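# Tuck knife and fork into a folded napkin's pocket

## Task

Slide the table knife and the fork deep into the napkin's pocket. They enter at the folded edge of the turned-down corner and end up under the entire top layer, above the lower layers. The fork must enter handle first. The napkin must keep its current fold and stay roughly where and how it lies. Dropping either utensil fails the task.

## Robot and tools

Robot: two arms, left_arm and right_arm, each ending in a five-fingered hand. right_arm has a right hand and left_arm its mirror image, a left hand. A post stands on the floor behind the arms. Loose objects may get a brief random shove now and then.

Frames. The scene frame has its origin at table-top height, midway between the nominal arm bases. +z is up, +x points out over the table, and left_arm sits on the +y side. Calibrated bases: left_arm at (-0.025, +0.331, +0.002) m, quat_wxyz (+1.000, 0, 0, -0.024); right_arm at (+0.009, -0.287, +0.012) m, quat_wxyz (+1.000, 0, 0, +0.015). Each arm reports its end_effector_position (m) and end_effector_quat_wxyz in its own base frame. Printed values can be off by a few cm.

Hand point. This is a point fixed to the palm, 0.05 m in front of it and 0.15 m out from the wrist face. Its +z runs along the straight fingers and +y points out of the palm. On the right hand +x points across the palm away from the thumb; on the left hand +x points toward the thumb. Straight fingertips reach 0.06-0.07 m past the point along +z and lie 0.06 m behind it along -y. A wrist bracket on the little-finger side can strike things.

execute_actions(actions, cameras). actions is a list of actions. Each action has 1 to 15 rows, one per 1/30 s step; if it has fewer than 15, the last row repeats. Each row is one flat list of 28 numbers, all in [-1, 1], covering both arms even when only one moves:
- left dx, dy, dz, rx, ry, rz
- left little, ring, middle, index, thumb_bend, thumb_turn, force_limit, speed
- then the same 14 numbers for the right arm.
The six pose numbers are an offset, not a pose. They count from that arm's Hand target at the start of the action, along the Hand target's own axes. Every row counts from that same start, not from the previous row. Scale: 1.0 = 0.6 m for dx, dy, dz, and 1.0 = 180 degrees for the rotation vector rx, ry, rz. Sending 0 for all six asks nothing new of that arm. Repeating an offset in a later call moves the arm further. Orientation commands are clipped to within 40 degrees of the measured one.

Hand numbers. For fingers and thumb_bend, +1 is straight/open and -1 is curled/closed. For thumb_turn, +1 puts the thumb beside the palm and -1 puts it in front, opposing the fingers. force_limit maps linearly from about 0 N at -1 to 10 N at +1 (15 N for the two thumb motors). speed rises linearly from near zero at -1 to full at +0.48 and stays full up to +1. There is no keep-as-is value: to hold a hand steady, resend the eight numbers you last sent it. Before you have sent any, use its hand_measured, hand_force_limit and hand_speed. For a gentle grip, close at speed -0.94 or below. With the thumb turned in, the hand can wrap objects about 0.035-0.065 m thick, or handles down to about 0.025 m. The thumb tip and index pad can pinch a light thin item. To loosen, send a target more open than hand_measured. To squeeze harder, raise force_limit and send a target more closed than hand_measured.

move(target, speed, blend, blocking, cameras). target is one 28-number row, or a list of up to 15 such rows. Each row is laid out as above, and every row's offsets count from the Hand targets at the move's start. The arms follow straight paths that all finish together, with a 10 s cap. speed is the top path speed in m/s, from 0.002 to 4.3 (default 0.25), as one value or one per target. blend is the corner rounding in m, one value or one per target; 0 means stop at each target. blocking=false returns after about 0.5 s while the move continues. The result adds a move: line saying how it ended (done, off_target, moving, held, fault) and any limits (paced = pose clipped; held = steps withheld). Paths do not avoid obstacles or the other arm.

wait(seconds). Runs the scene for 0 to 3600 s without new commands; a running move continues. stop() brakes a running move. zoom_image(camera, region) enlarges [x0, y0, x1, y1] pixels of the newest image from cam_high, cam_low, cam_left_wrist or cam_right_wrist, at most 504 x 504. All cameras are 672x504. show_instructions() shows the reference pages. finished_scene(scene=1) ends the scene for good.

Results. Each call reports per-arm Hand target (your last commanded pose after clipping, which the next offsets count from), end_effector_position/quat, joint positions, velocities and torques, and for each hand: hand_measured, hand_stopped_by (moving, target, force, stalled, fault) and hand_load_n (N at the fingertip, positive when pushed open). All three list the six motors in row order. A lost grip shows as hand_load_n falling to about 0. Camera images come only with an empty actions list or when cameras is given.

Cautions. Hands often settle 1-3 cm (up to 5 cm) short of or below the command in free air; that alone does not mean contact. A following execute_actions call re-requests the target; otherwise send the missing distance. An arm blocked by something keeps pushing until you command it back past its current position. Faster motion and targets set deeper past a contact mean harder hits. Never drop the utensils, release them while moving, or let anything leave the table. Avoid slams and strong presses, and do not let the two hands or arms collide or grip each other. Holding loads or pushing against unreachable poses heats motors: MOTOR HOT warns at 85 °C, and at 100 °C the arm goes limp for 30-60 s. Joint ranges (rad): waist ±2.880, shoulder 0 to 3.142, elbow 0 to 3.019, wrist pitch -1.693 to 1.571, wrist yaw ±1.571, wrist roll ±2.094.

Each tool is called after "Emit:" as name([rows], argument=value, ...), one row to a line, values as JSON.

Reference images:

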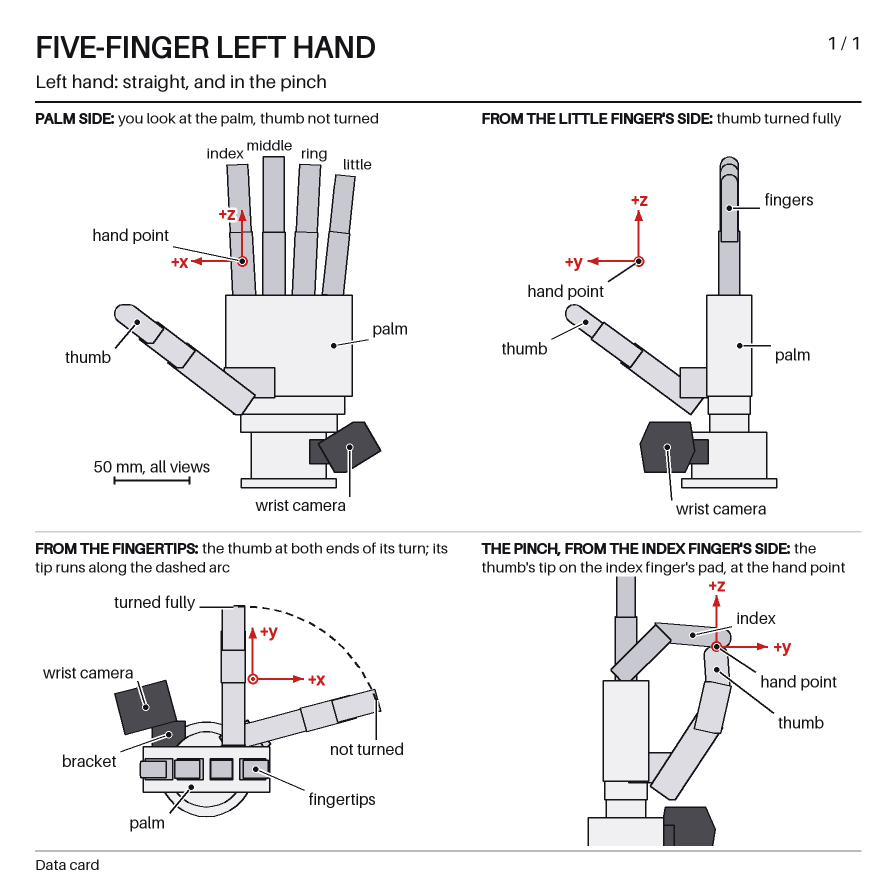

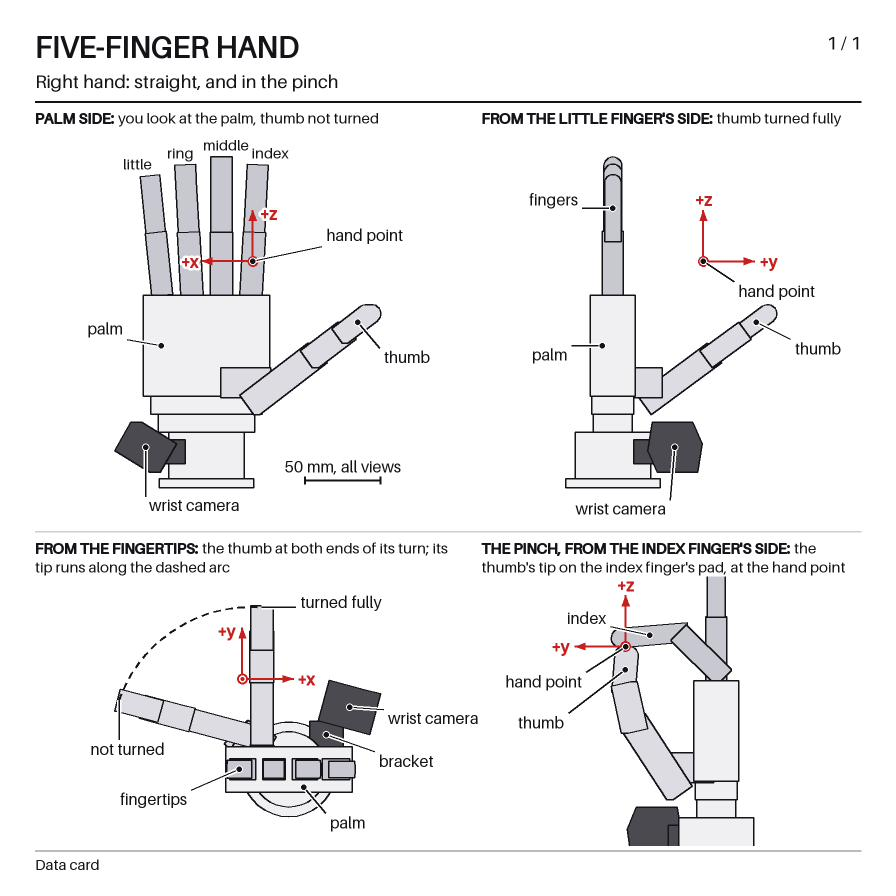

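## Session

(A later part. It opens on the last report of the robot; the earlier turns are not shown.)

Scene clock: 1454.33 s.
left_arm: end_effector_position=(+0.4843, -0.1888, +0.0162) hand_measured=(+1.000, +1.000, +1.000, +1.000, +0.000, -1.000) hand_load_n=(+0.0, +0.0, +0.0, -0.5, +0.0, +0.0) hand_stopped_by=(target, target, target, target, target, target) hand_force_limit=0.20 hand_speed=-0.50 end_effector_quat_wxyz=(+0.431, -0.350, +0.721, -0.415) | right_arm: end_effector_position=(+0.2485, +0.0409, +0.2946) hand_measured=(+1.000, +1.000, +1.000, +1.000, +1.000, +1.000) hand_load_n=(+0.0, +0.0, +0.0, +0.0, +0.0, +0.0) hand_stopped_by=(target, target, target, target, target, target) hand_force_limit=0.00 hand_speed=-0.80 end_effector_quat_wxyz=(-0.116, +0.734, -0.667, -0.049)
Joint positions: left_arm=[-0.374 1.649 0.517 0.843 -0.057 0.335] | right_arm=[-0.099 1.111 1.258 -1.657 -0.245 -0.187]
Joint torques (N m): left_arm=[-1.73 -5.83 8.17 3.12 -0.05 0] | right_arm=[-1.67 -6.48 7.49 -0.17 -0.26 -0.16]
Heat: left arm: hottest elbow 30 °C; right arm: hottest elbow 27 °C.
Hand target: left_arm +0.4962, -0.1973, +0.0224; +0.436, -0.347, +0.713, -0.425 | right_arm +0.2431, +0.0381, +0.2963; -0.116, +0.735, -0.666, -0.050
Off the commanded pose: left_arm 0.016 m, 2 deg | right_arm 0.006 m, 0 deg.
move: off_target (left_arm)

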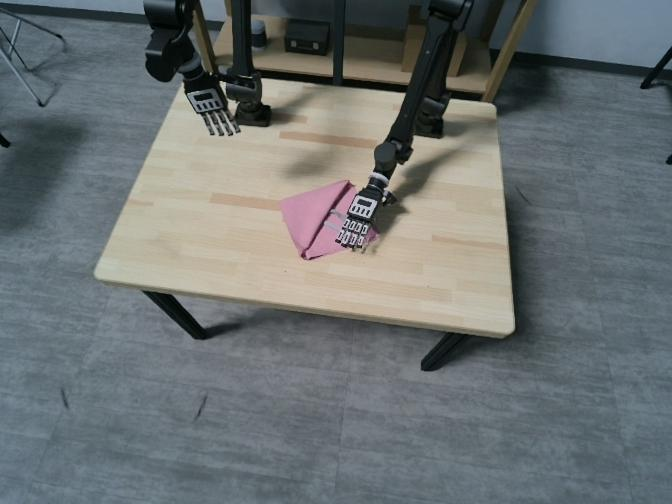

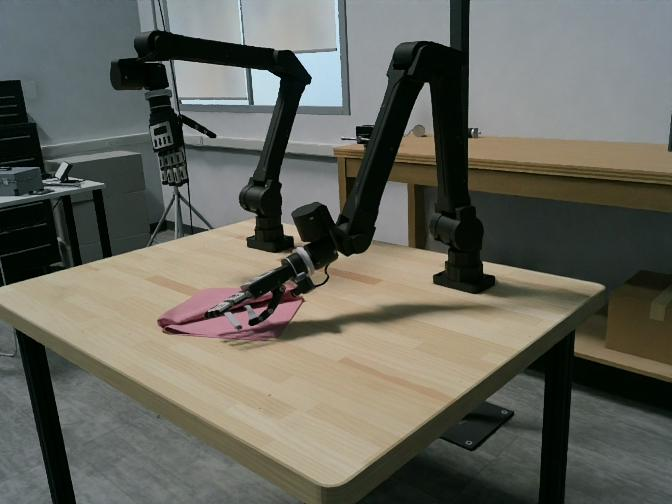

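Emit:
zoom_image(camera="cam_low", region=[220, 290, 290, 342])

Emit:
wait(seconds=0, cameras=["cam_left_wrist"])

Scaled by 7.200.

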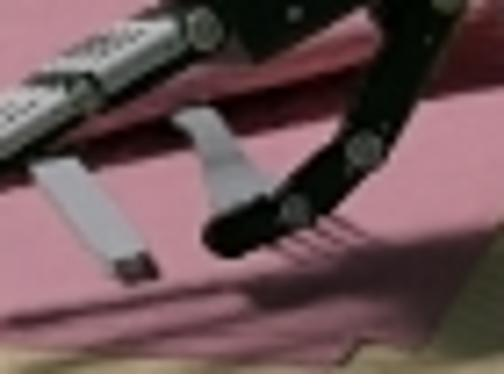

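Scene clock: 1457.23 s.
left_arm: end_effector_position=(+0.4843, -0.1888, +0.0162) hand_measured=(+1.000, +1.000, +1.000, +1.000, +0.000, -1.000) hand_load_n=(+0.0, +0.0, +0.0, +0.0, +0.0, +0.0) hand_stopped_by=(target, target, target, target, target, target) hand_force_limit=0.20 hand_speed=-0.50 end_effector_quat_wxyz=(+0.431, -0.350, +0.721, -0.415) | right_arm: end_effector_position=(+0.2485, +0.0409, +0.2946) hand_measured=(+1.000, +1.000, +1.000, +1.000, +1.000, +1.000) hand_load_n=(+0.0, +0.0, -0.5, +0.0, +0.0, +0.0) hand_stopped_by=(target, target, target, target, target, target) hand_force_limit=0.00 hand_speed=-0.80 end_effector_quat_wxyz=(-0.116, +0.734, -0.667, -0.049)
Joint positions: left_arm=[-0.374 1.649 0.517 0.843 -0.057 0.335] | right_arm=[-0.099 1.111 1.258 -1.657 -0.245 -0.187]
Joint torques (N m): left_arm=[-1.73 -5.83 8.21 3.11 -0.05 0] | right_arm=[-2.02 -6.83 7.46 -0.2 -0.26 -0.16]
Heat: left arm: hottest elbow 30 °C; right arm: hottest elbow 27 °C.
Hand target: left_arm +0.4962, -0.1974, +0.0224; +0.436, -0.347, +0.713, -0.425 | right_arm +0.2431, +0.0381, +0.2963; -0.116, +0.735, -0.666, -0.050
Off the commanded pose: left_arm 0.016 m, 2 deg | right_arm 0.006 m, 0 deg.

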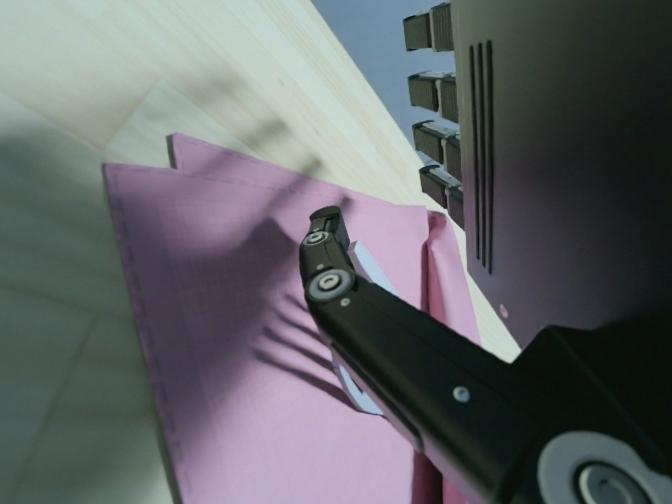

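Emit:
zoom_image(camera="cam_left_wrist", region=[230, 190, 450, 440])

Scaled by 2.016.

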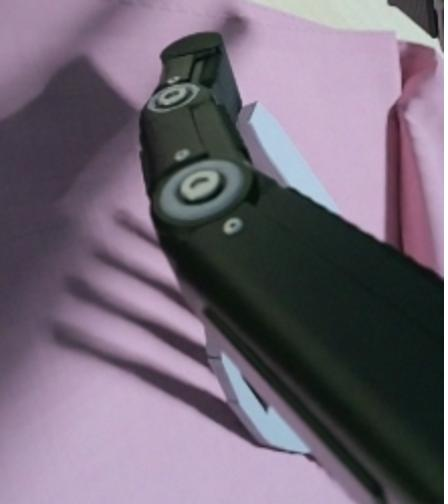

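Emit:
zoom_image(camera="cam_left_wrist", region=[250, 280, 400, 430])

Emit:
wait(seconds=0, cameras=["cam_low", "cam_high"])

Scaled by 3.360.

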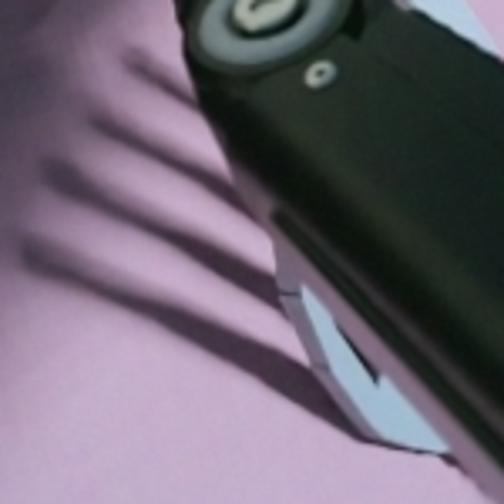

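Scene clock: 1460.13 s.
left_arm: end_effector_position=(+0.4843, -0.1888, +0.0162) hand_measured=(+1.000, +1.000, +1.000, +1.000, +0.000, -1.000) hand_load_n=(-0.5, +0.0, +0.0, +0.0, +0.0, +0.0) hand_stopped_by=(target, target, target, target, target, target) hand_force_limit=0.20 hand_speed=-0.50 end_effector_quat_wxyz=(+0.431, -0.350, +0.721, -0.415) | right_arm: end_effector_position=(+0.2485, +0.0409, +0.2946) hand_measured=(+1.000, +1.000, +1.000, +1.000, +1.000, +1.000) hand_load_n=(+0.0, +0.0, +0.0, +0.0, -0.5, +0.0) hand_stopped_by=(target, target, target, target, target, target) hand_force_limit=0.00 hand_speed=-0.80 end_effector_quat_wxyz=(-0.116, +0.734, -0.667, -0.049)
Joint positions: left_arm=[-0.374 1.649 0.517 0.843 -0.057 0.335] | right_arm=[-0.099 1.111 1.258 -1.657 -0.245 -0.187]
Joint velocities: left_arm=[within noise] | right_arm=[-0.015 -0.005 0.007 0.007 0.081 -0.168]
Joint torques (N m): left_arm=[-1.73 -5.77 8.24 3.11 -0.06 0] | right_arm=[-1.9 -6.77 7.35 -0.31 -0.27 -0.13]
Heat: left arm: hottest elbow 30 °C; right arm: hottest elbow 27 °C.
Hand target: left_arm +0.4962, -0.1974, +0.0224; +0.436, -0.347, +0.713, -0.425 | right_arm +0.2431, +0.0381, +0.2963; -0.116, +0.735, -0.666, -0.050
Off the commanded pose: left_arm 0.016 m, 2 deg | right_arm 0.006 m, 0 deg.
Images, in order (width x height): cam_high 672x504, cam_low 672x504.

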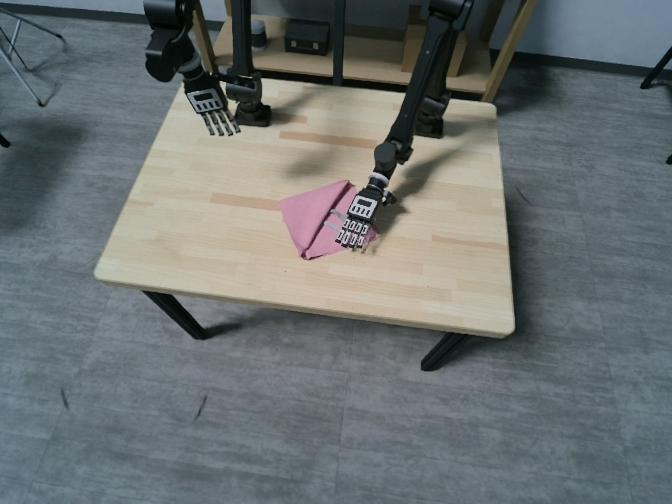

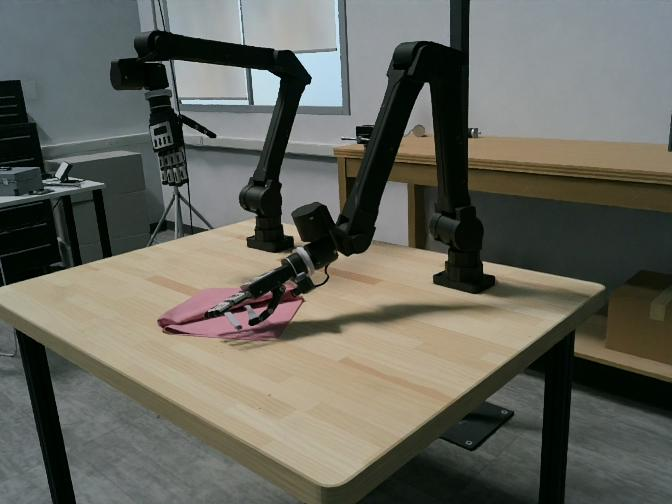

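Emit:
zoom_image(camera="cam_high", region=[315, 190, 375, 245])

Emit:
zoom_image(camera="cam_low", region=[235, 295, 285, 335])

Scaled by 8.400.

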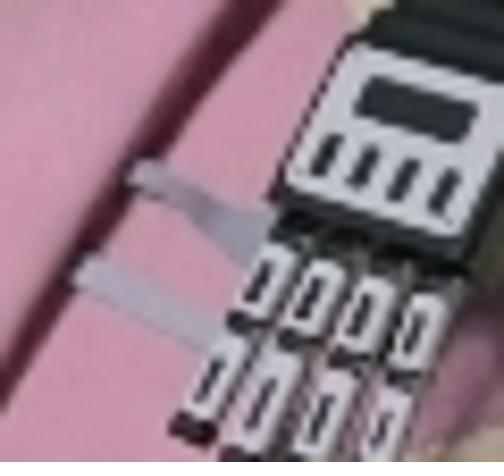

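Scaled by 10.080.

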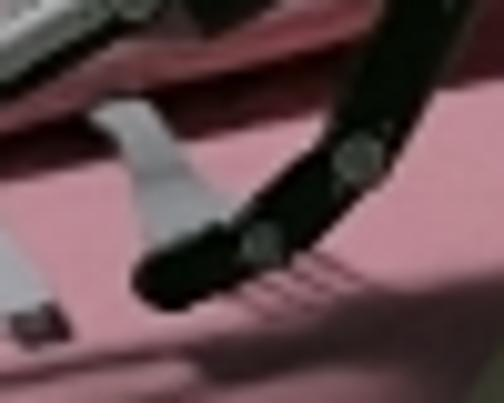

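Emit:
move(target=[0.0157, -0.0057, 0, 0, 0, 0, 1, 1, 1, 1, 0.0, -1, 0.2, -0.5, 0, 0, 0, 0, 0, 0, 1, 1, 1, 1, 1, 1, 0.0, -0.8], speed=0.04, cameras=["cam_high", "cam_low", "cam_left_wrist"])

Emit:
zoom_image(camera="cam_low", region=[235, 295, 285, 335])

Emit:
zoom_image(camera="cam_high", region=[315, 190, 375, 245])

Scene clock: 1498.13 s.
left_arm: end_effector_position=(+0.4831, -0.1979, +0.0177) hand_measured=(+1.000, +1.000, +1.000, +1.000, +0.000, -1.000) hand_load_n=(+0.0, +0.0, +0.0, +0.0, +0.0, +0.0) hand_stopped_by=(target, target, target, target, target, target) hand_force_limit=0.20 hand_speed=-0.50 end_effector_quat_wxyz=(+0.434, -0.347, +0.721, -0.415) | right_arm: end_effector_position=(+0.2485, +0.0409, +0.2946) hand_measured=(+1.000, +1.000, +1.000, +1.000, +1.000, +1.000) hand_load_n=(+0.0, +0.0, +0.0, +0.0, +0.0, +0.0) hand_stopped_by=(target, target, target, target, target, target) hand_force_limit=0.00 hand_speed=-0.80 end_effector_quat_wxyz=(-0.116, +0.734, -0.667, -0.049)
Joint positions: left_arm=[-0.401 1.65 0.522 0.843 -0.084 0.335] | right_arm=[-0.099 1.111 1.258 -1.657 -0.245 -0.187]
Joint torques (N m): left_arm=[-1.96 -5.89 7.99 3.04 -0.06 -0.08] | right_arm=[-2.02 -6.24 7.41 -0.27 -0.28 -0.17]
Heat: left arm: hottest elbow 30 °C; right arm: hottest elbow 27 °C.
Hand target: left_arm +0.4931, -0.2068, +0.0223; +0.436, -0.347, +0.713, -0.425 | right_arm +0.2431, +0.0381, +0.2963; -0.116, +0.735, -0.666, -0.050
Off the commanded pose: left_arm 0.014 m, 1 deg | right_arm 0.006 m, 0 deg.
move: off_target (left_arm)

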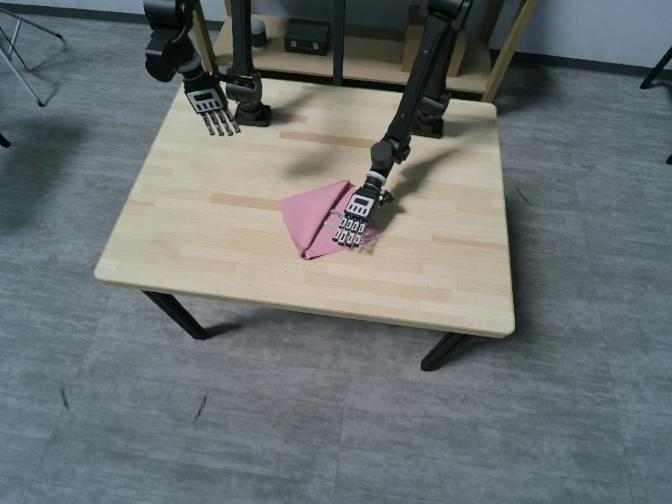

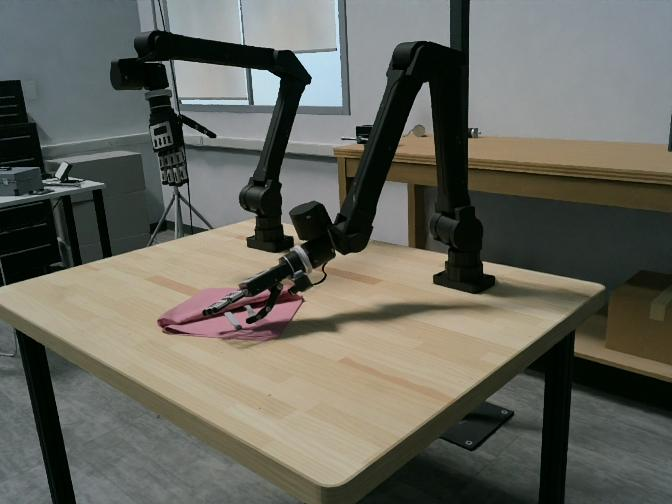

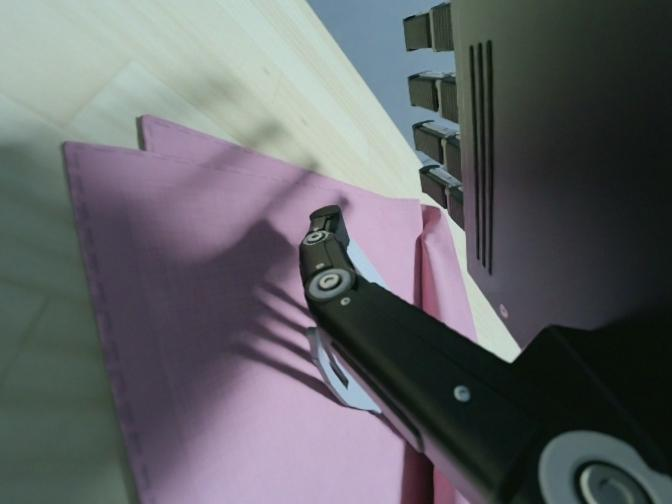

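Scaled by 10.080.

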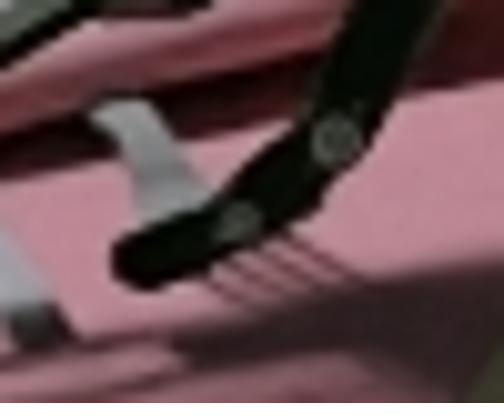

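Scaled by 8.400.

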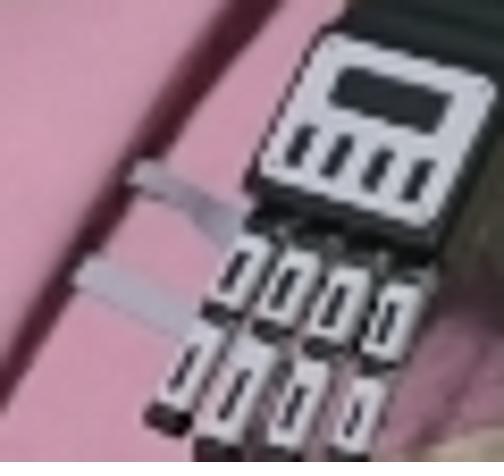

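Emit:
zoom_image(camera="cam_left_wrist", region=[220, 250, 400, 430])

Scaled by 2.800.

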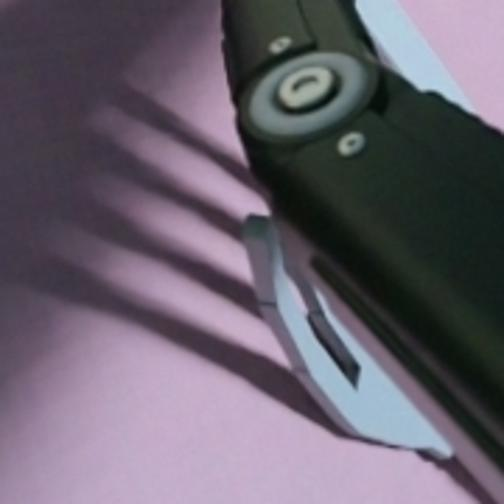

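Emit:
move([
  [-0.0313, 0.0113, 0, 0, 0, 0, 1, 1, 1, 1, 0.0, -1, 0.2, -0.5, 0, 0, 0, 0, 0, 0, 1, 1, 1, 1, 1, 1, 0.0, -0.8],
  [-0.0913, -0.055, -0.0215, 0, 0, 0, 1, 1, 1, 1, 0.0, -1, 0.2, -0.5, 0, 0, 0, 0, 0, 0, 1, 1, 1, 1, 1, 1, 0.0, -0.8],
], speed=0.06, cameras=["cam_high", "cam_low", "cam_left_wrist"])

Emit:
zoom_image(camera="cam_low", region=[225, 290, 295, 342])

Emit:
zoom_image(camera="cam_high", region=[315, 190, 385, 245])

Scene clock: 1563.77 s.
left_arm: end_effector_position=(+0.4932, -0.1699, +0.0616) hand_measured=(+1.000, +1.000, +1.000, +1.000, +0.000, -1.000) hand_load_n=(+0.0, +0.0, +0.0, +0.0, +0.0, +0.0) hand_stopped_by=(target, target, target, target, target, target) hand_force_limit=0.20 hand_speed=-0.50 end_effector_quat_wxyz=(+0.426, -0.353, +0.717, -0.423) | right_arm: end_effector_position=(+0.2485, +0.0409, +0.2946) hand_measured=(+1.000, +1.000, +1.000, +1.000, +1.000, +1.000) hand_load_n=(+0.0, +0.5, +0.0, +0.0, +0.0, +0.0) hand_stopped_by=(target, target, target, target, target, target) hand_force_limit=0.00 hand_speed=-0.80 end_effector_quat_wxyz=(-0.116, +0.734, -0.667, -0.049)
Joint positions: left_arm=[-0.307 1.5 0.542 0.675 0.016 0.336] | right_arm=[-0.099 1.111 1.258 -1.657 -0.245 -0.187]
Joint torques (N m): left_arm=[-0.56 -6.65 9.73 1.92 0.18 0.22] | right_arm=[-2.32 -6.65 7.47 -0.1 -0.28 -0.15]
Heat: left arm: hottest elbow 30 °C; right arm: hottest elbow 27 °C.
Hand target: left_arm +0.5060, -0.1687, +0.0736; +0.436, -0.347, +0.713, -0.425 | right_arm +0.2431, +0.0381, +0.2963; -0.116, +0.735, -0.666, -0.050
Off the commanded pose: left_arm 0.018 m, 1 deg | right_arm 0.006 m, 0 deg.
move: off_target (left_arm)

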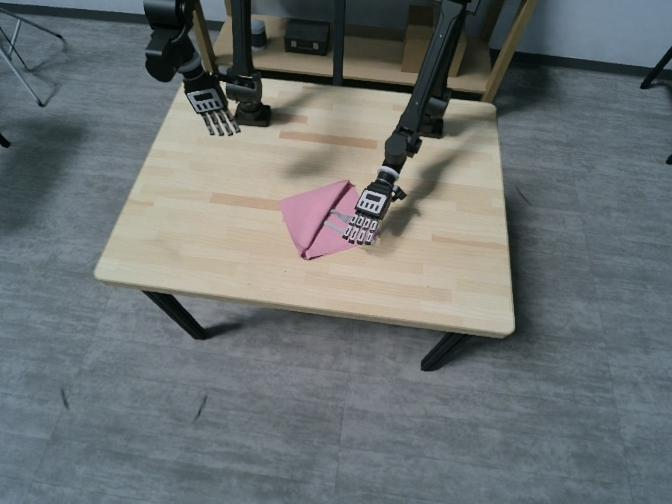

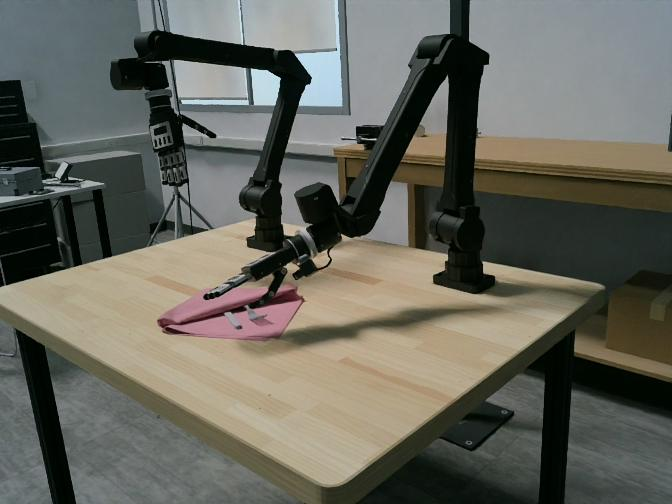

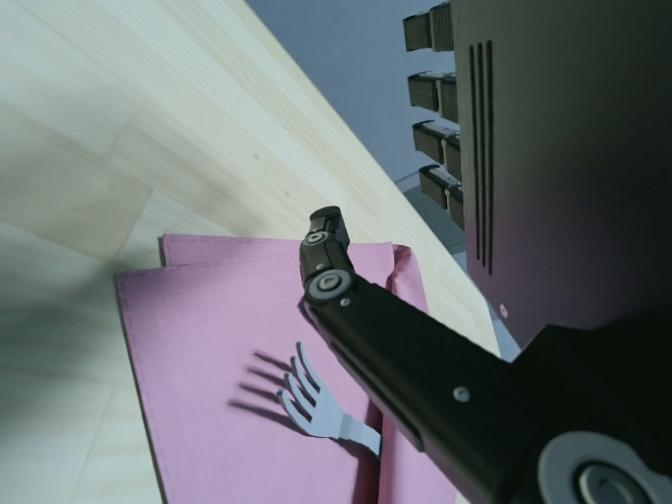

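Scaled by 7.200.

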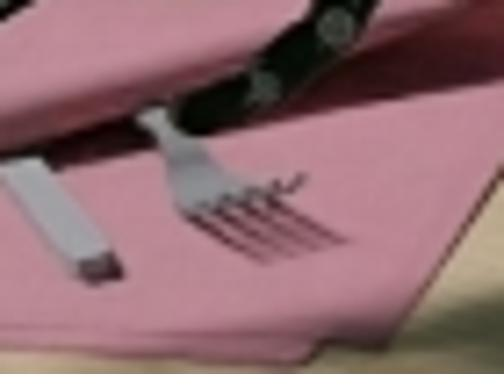

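Scaled by 7.200.

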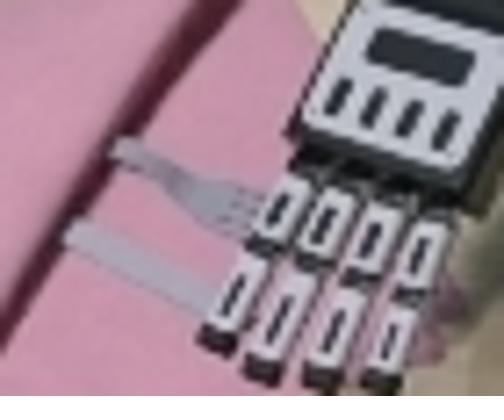

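Emit:
move([
  [-0.0253, 0.0323, -0.0808, 0, 0, 0, 1, 1, 1, 1, 0.0, -1, 0.2, -0.5, 0, 0, 0, 0, 0, 0, 1, 1, 1, 1, 1, 1, 0.0, -0.8],
  [-0.0253, 0.0323, -0.0808, 0, 0, 0, 1, 1, 1, 0.0, 0.0, -1, 0.2, -0.5, 0, 0, 0, 0, 0, 0, 1, 1, 1, 1, 1, 1, 0.0, -0.8],
], speed=0.08, cameras=["cam_high", "cam_low", "cam_left_wrist"])

Emit:
zoom_image(camera="cam_low", region=[225, 280, 309, 342])

Emit:
zoom_image(camera="cam_high", region=[315, 190, 385, 245])

Scene clock: 1667.17 s.
left_arm: end_effector_position=(+0.4670, -0.1385, +0.0751) hand_measured=(+1.000, +1.000, +1.000, +0.000, +0.000, -1.000) hand_load_n=(+0.0, -0.5, +0.0, +0.0, +0.0, +0.0) hand_stopped_by=(target, target, target, target, target, target) hand_force_limit=0.20 hand_speed=-0.50 end_effector_quat_wxyz=(+0.433, -0.350, +0.711, -0.430) | right_arm: end_effector_position=(+0.2485, +0.0409, +0.2946) hand_measured=(+1.000, +1.000, +1.000, +1.000, +1.000, +1.000) hand_load_n=(+0.0, +0.0, +0.0, +0.0, +0.0, +0.0) hand_stopped_by=(target, target, target, target, target, target) hand_force_limit=0.00 hand_speed=-0.80 end_effector_quat_wxyz=(-0.116, +0.734, -0.667, -0.049)
Joint positions: left_arm=[-0.238 1.384 0.45 0.675 0.084 0.354] | right_arm=[-0.099 1.111 1.258 -1.657 -0.245 -0.187]
Joint torques (N m): left_arm=[-0.5 -5.36 6.58 2.32 0.19 0.2] | right_arm=[-1.55 -6.71 7.39 -0.24 -0.27 -0.15]
Heat: left arm: hottest elbow 32 °C; right arm: hottest elbow 27 °C.
Hand target: left_arm +0.4650, -0.1331, +0.0736; +0.436, -0.347, +0.713, -0.425 | right_arm +0.2431, +0.0381, +0.2963; -0.116, +0.735, -0.666, -0.050
Off the commanded pose: left_arm 0.006 m, 1 deg | right_arm 0.006 m, 0 deg.
move: done

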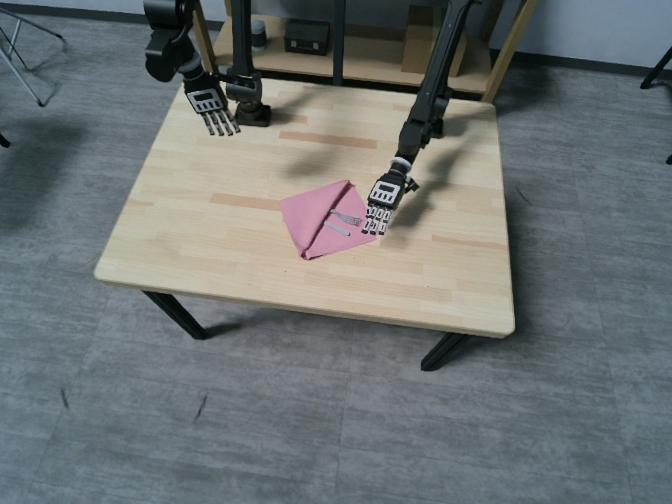

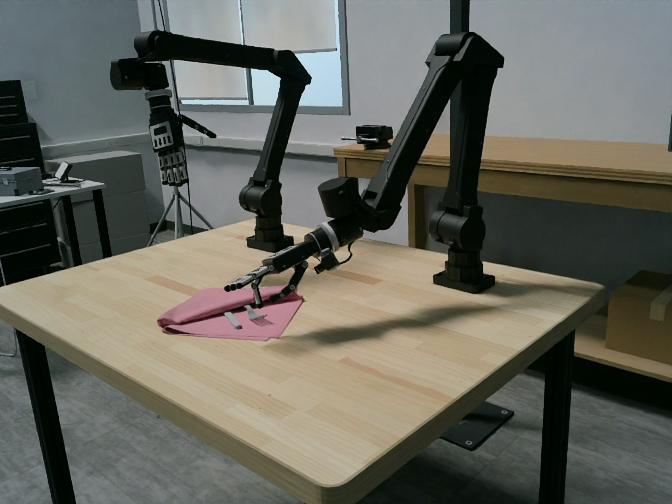

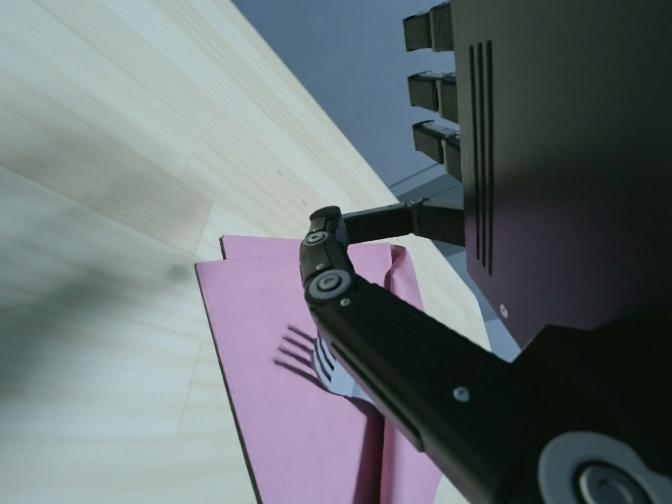

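Scaled by 6.000.

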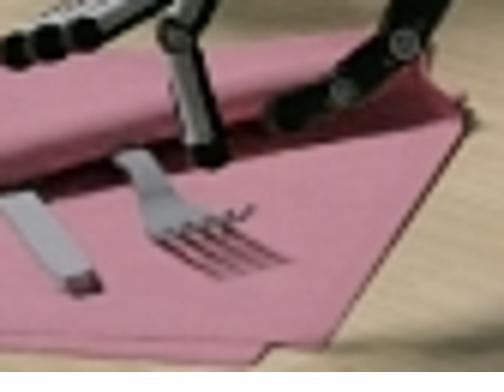

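Scaled by 7.200.

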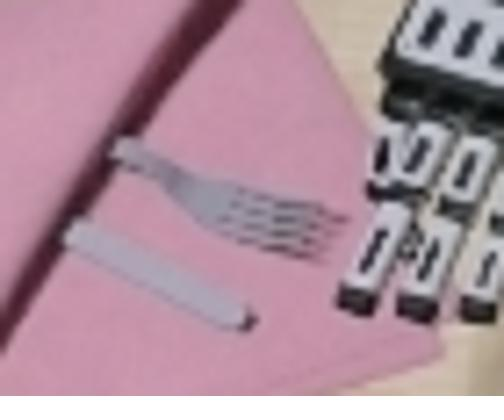

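Emit:
move(target=[0.0289, 0.0555, -0.006, 0, 0, 0, 1, 1, 1, 0.0, 0.0, -1, 0.2, -0.5, 0, 0, 0, 0, 0, 0, 1, 1, 1, 1, 1, 1, 0.0, -0.8], speed=0.06, cameras=["cam_low", "cam_left_wrist"])

Emit:
zoom_image(camera="cam_low", region=[225, 280, 309, 342])

Emit:
zoom_image(camera="cam_left_wrist", region=[230, 190, 480, 440])

Scene clock: 1681.20 s.
left_arm: end_effector_position=(+0.4526, -0.1339, +0.0436) hand_measured=(+1.000, +1.000, +1.000, +0.000, +0.000, -1.000) hand_load_n=(+0.0, +0.0, +0.0, +0.0, +0.0, +0.0) hand_stopped_by=(target, target, target, target, target, target) hand_force_limit=0.20 hand_speed=-0.50 end_effector_quat_wxyz=(+0.435, -0.351, +0.710, -0.428) | right_arm: end_effector_position=(+0.2485, +0.0409, +0.2946) hand_measured=(+1.000, +1.000, +1.000, +1.000, +1.000, +1.000) hand_load_n=(+0.0, +0.0, +0.0, +0.0, -0.5, +0.0) hand_stopped_by=(target, target, target, target, target, target) hand_force_limit=0.00 hand_speed=-0.80 end_effector_quat_wxyz=(-0.116, +0.734, -0.667, -0.049)
Joint positions: left_arm=[-0.238 1.468 0.388 0.821 0.078 0.354] | right_arm=[-0.099 1.111 1.258 -1.657 -0.245 -0.187]
Joint torques (N m): left_arm=[-1.49 -4.13 5.5 3.19 -0.02 0.18] | right_arm=[-1.55 -6.53 7.45 -0.21 -0.26 -0.14]
Heat: left arm: hottest elbow 31 °C; right arm: hottest elbow 27 °C.
Hand target: left_arm +0.4509, -0.1337, +0.0386; +0.436, -0.347, +0.713, -0.425 | right_arm +0.2431, +0.0381, +0.2963; -0.116, +0.735, -0.666, -0.050
Off the commanded pose: left_arm 0.005 m, 1 deg | right_arm 0.006 m, 0 deg.
move: done

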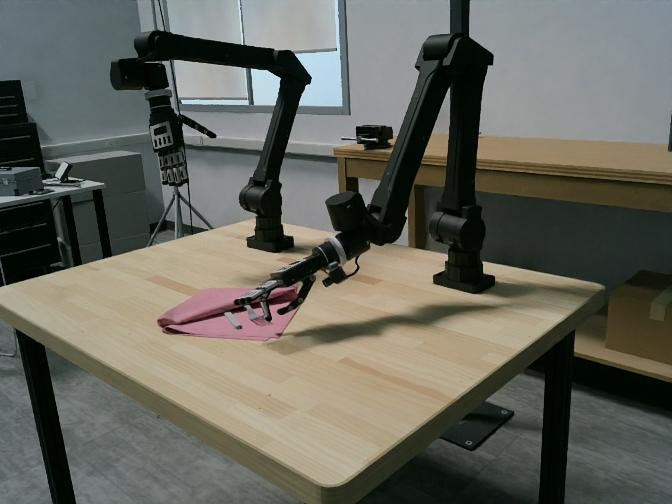

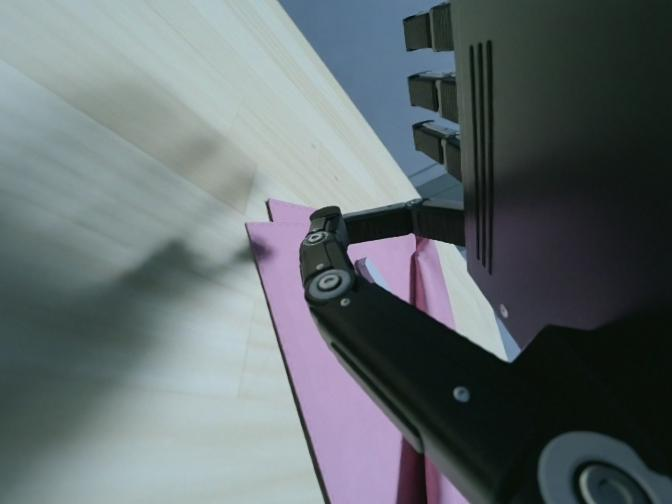

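Scaled by 6.000.

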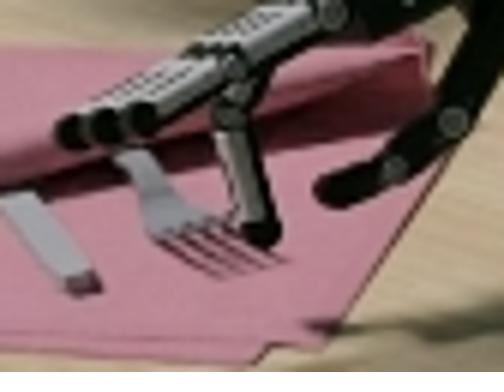

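Scaled by 2.016.

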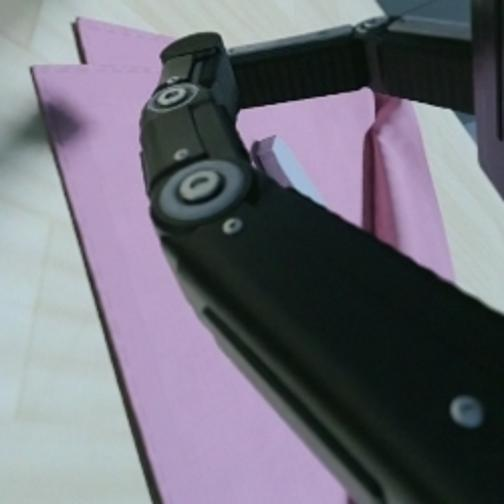

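Emit:
move(target=[0.0071, 0.0195, 0.0125, 0, 0, 0, 1, 1, 1, 0.0, 0.0, -1, 0.2, -0.5, 0, 0, 0, 0, 0, 0, 1, 1, 1, 1, 1, 1, 0.0, -0.8], speed=0.04, cameras=["cam_low", "cam_left_wrist"])

Emit:
zoom_image(camera="cam_low", region=[225, 280, 309, 342])

Scene clock: 1690.87 s.
left_arm: end_effector_position=(+0.4549, -0.1342, +0.0278) hand_measured=(+1.000, +1.000, +1.000, +0.000, +0.000, -1.000) hand_load_n=(+0.0, +0.0, +0.0, +0.0, +0.0, +0.5) hand_stopped_by=(target, target, target, target, target, target) hand_force_limit=0.20 hand_speed=-0.50 end_effector_quat_wxyz=(+0.434, -0.352, +0.711, -0.427) | right_arm: end_effector_position=(+0.2485, +0.0409, +0.2946) hand_measured=(+1.000, +1.000, +1.000, +1.000, +1.000, +1.000) hand_load_n=(+0.0, +0.0, +0.0, +0.0, +0.0, +0.0) hand_stopped_by=(target, target, target, target, target, target) hand_force_limit=0.00 hand_speed=-0.80 end_effector_quat_wxyz=(-0.116, +0.734, -0.667, -0.049)
Joint positions: left_arm=[-0.238 1.539 0.388 0.887 0.077 0.354] | right_arm=[-0.099 1.111 1.258 -1.657 -0.245 -0.187]
Joint torques (N m): left_arm=[-1.67 -4.48 5.34 3.23 -0.03 0.18] | right_arm=[-2.02 -6.42 7.41 -0.17 -0.27 -0.15]
Heat: left arm: hottest elbow 31 °C; right arm: hottest elbow 27 °C.
Hand target: left_arm +0.4548, -0.1350, +0.0246; +0.436, -0.347, +0.713, -0.425 | right_arm +0.2431, +0.0381, +0.2963; -0.116, +0.735, -0.666, -0.050
Off the commanded pose: left_arm 0.003 m, 1 deg | right_arm 0.006 m, 0 deg.
move: done

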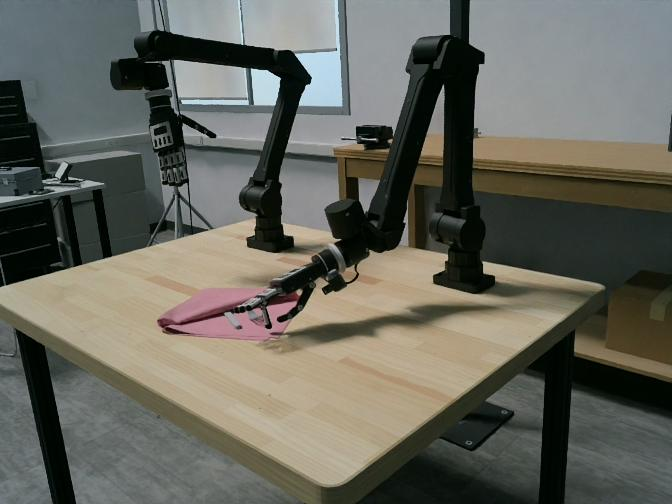

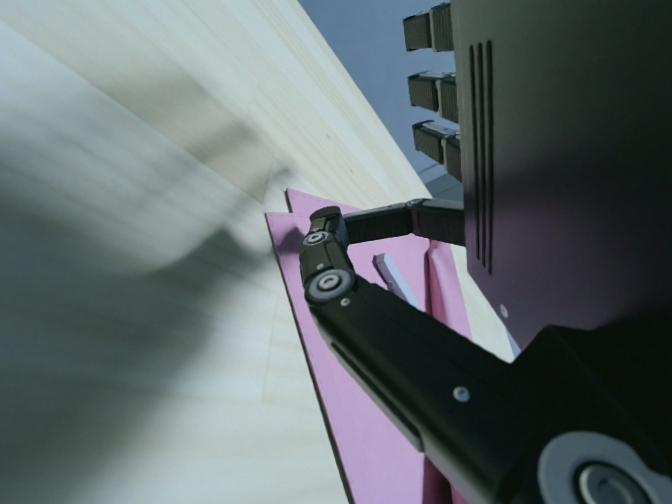

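Scaled by 6.000.

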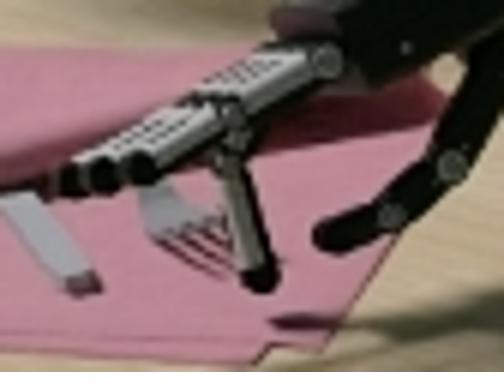

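Emit:
move(target=[0.0225, -0.0114, -0.0016, 0, 0, 0, 1, 1, 1, 0.0, 0.0, -1, 0.2, -0.5, 0, 0, 0, 0, 0, 0, 1, 1, 1, 1, 1, 1, 0.0, -0.8], speed=0.04, cameras=["cam_low", "cam_high"])

Emit:
zoom_image(camera="cam_low", region=[225, 280, 309, 342])

Emit:
zoom_image(camera="cam_high", region=[315, 190, 385, 245])

Scene clock: 1700.03 s.
left_arm: end_effector_position=(+0.4517, -0.1462, +0.0276) hand_measured=(+1.000, +1.000, +1.000, +0.000, +0.000, -1.000) hand_load_n=(+0.0, +0.0, +0.0, +0.0, +0.0, +0.0) hand_stopped_by=(target, target, target, target, target, target) hand_force_limit=0.20 hand_speed=-0.50 end_effector_quat_wxyz=(+0.437, -0.349, +0.713, -0.423) | right_arm: end_effector_position=(+0.2485, +0.0409, +0.2946) hand_measured=(+1.000, +1.000, +1.000, +1.000, +1.000, +1.000) hand_load_n=(+0.0, +0.0, +0.0, +0.0, +0.0, +0.0) hand_stopped_by=(target, target, target, target, target, target) hand_force_limit=0.00 hand_speed=-0.80 end_effector_quat_wxyz=(-0.116, +0.734, -0.667, -0.049)
Joint positions: left_arm=[-0.283 1.539 0.388 0.887 0.03 0.354] | right_arm=[-0.099 1.111 1.258 -1.657 -0.245 -0.187]
Joint torques (N m): left_arm=[-1.9 -5.13 5.11 2.88 -0.02 0.05] | right_arm=[-1.61 -6.71 7.39 -0.21 -0.25 -0.14]
Heat: left arm: hottest elbow 30 °C; right arm: hottest elbow 27 °C.
Hand target: left_arm +0.4496, -0.1492, +0.0266; +0.436, -0.347, +0.713, -0.425 | right_arm +0.2431, +0.0381, +0.2963; -0.116, +0.735, -0.666, -0.050
Off the commanded pose: left_arm 0.004 m, 0 deg | right_arm 0.006 m, 0 deg.
move: done
Images, in order (width x height): cam_high 672x504, cam_low 672x504.

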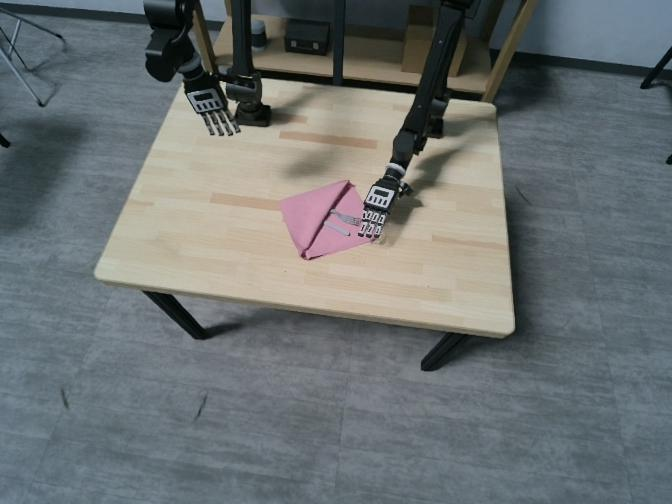

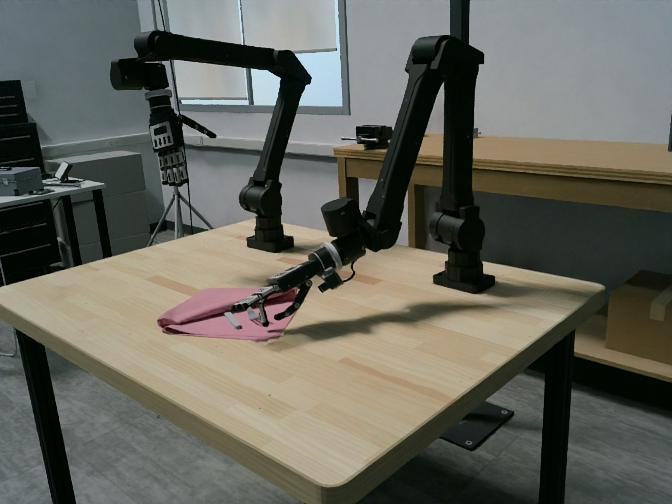

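Scaled by 6.000.

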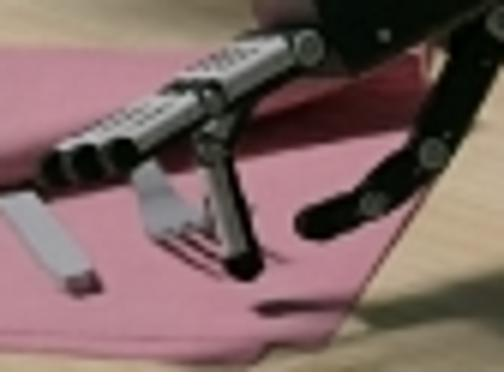

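Scaled by 7.200.

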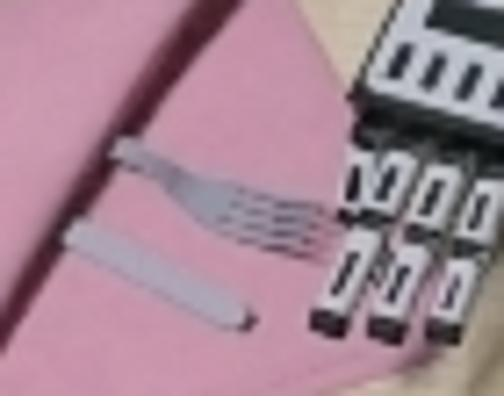

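Emit:
move(target=[0.0188, -0.0067, -0.0006, 0, 0, 0, 1, 1, 1, 0.0, 0.0, -1, 0.2, -0.5, 0, 0, 0, 0, 0, 0, 1, 1, 1, 1, 1, 1, 0.0, -0.8], speed=0.04, cameras=["cam_low", "cam_high"])

Emit:
zoom_image(camera="cam_low", region=[225, 280, 309, 342])

Emit:
zoom_image(camera="cam_high", region=[315, 190, 385, 245])

Scene clock: 1707.17 s.
left_arm: end_effector_position=(+0.4482, -0.1570, +0.0275) hand_measured=(+1.000, +1.000, +1.000, +0.000, +0.000, -1.000) hand_load_n=(+0.0, +0.0, +0.0, +0.0, +0.0, +0.0) hand_stopped_by=(target, target, target, target, target, target) hand_force_limit=0.20 hand_speed=-0.50 end_effector_quat_wxyz=(+0.439, -0.345, +0.715, -0.421) | right_arm: end_effector_position=(+0.2485, +0.0409, +0.2946) hand_measured=(+1.000, +1.000, +1.000, +1.000, +1.000, +1.000) hand_load_n=(+0.0, +0.0, +0.0, +0.0, +0.0, +0.0) hand_stopped_by=(target, target, target, target, target, target) hand_force_limit=0.00 hand_speed=-0.80 end_effector_quat_wxyz=(-0.116, +0.734, -0.667, -0.049)
Joint positions: left_arm=[-0.322 1.539 0.388 0.887 -0.008 0.354] | right_arm=[-0.099 1.111 1.258 -1.657 -0.245 -0.187]
Joint torques (N m): left_arm=[-1.85 -5.36 4.93 2.86 -0.05 -0.07] | right_arm=[-2.37 -6.77 7.39 -0.21 -0.26 -0.11]
Heat: left arm: hottest elbow 30 °C; right arm: hottest elbow 27 °C.
Hand target: left_arm +0.4455, -0.1604, +0.0267; +0.436, -0.347, +0.713, -0.424 | right_arm +0.2431, +0.0381, +0.2963; -0.116, +0.735, -0.666, -0.050
Off the commanded pose: left_arm 0.005 m, 1 deg | right_arm 0.006 m, 0 deg.
move: done
Images, in order (width x height): cam_high 672x504, cam_low 672x504.

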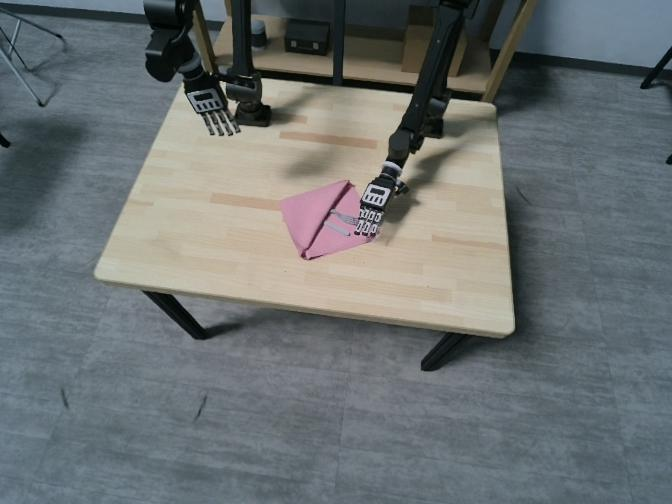

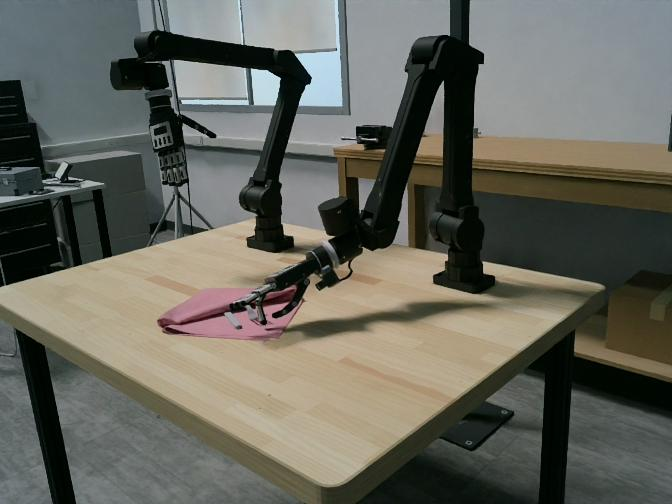

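Scaled by 6.000.

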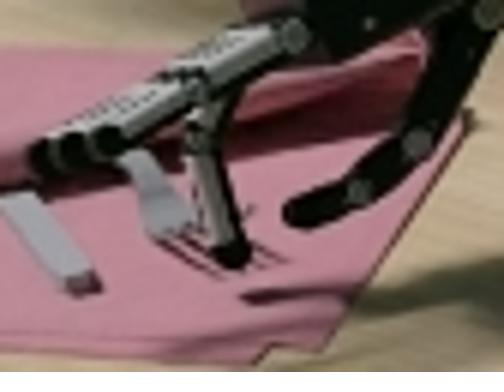

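Scaled by 7.200.

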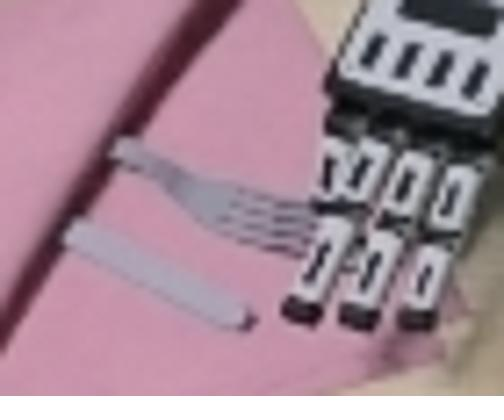

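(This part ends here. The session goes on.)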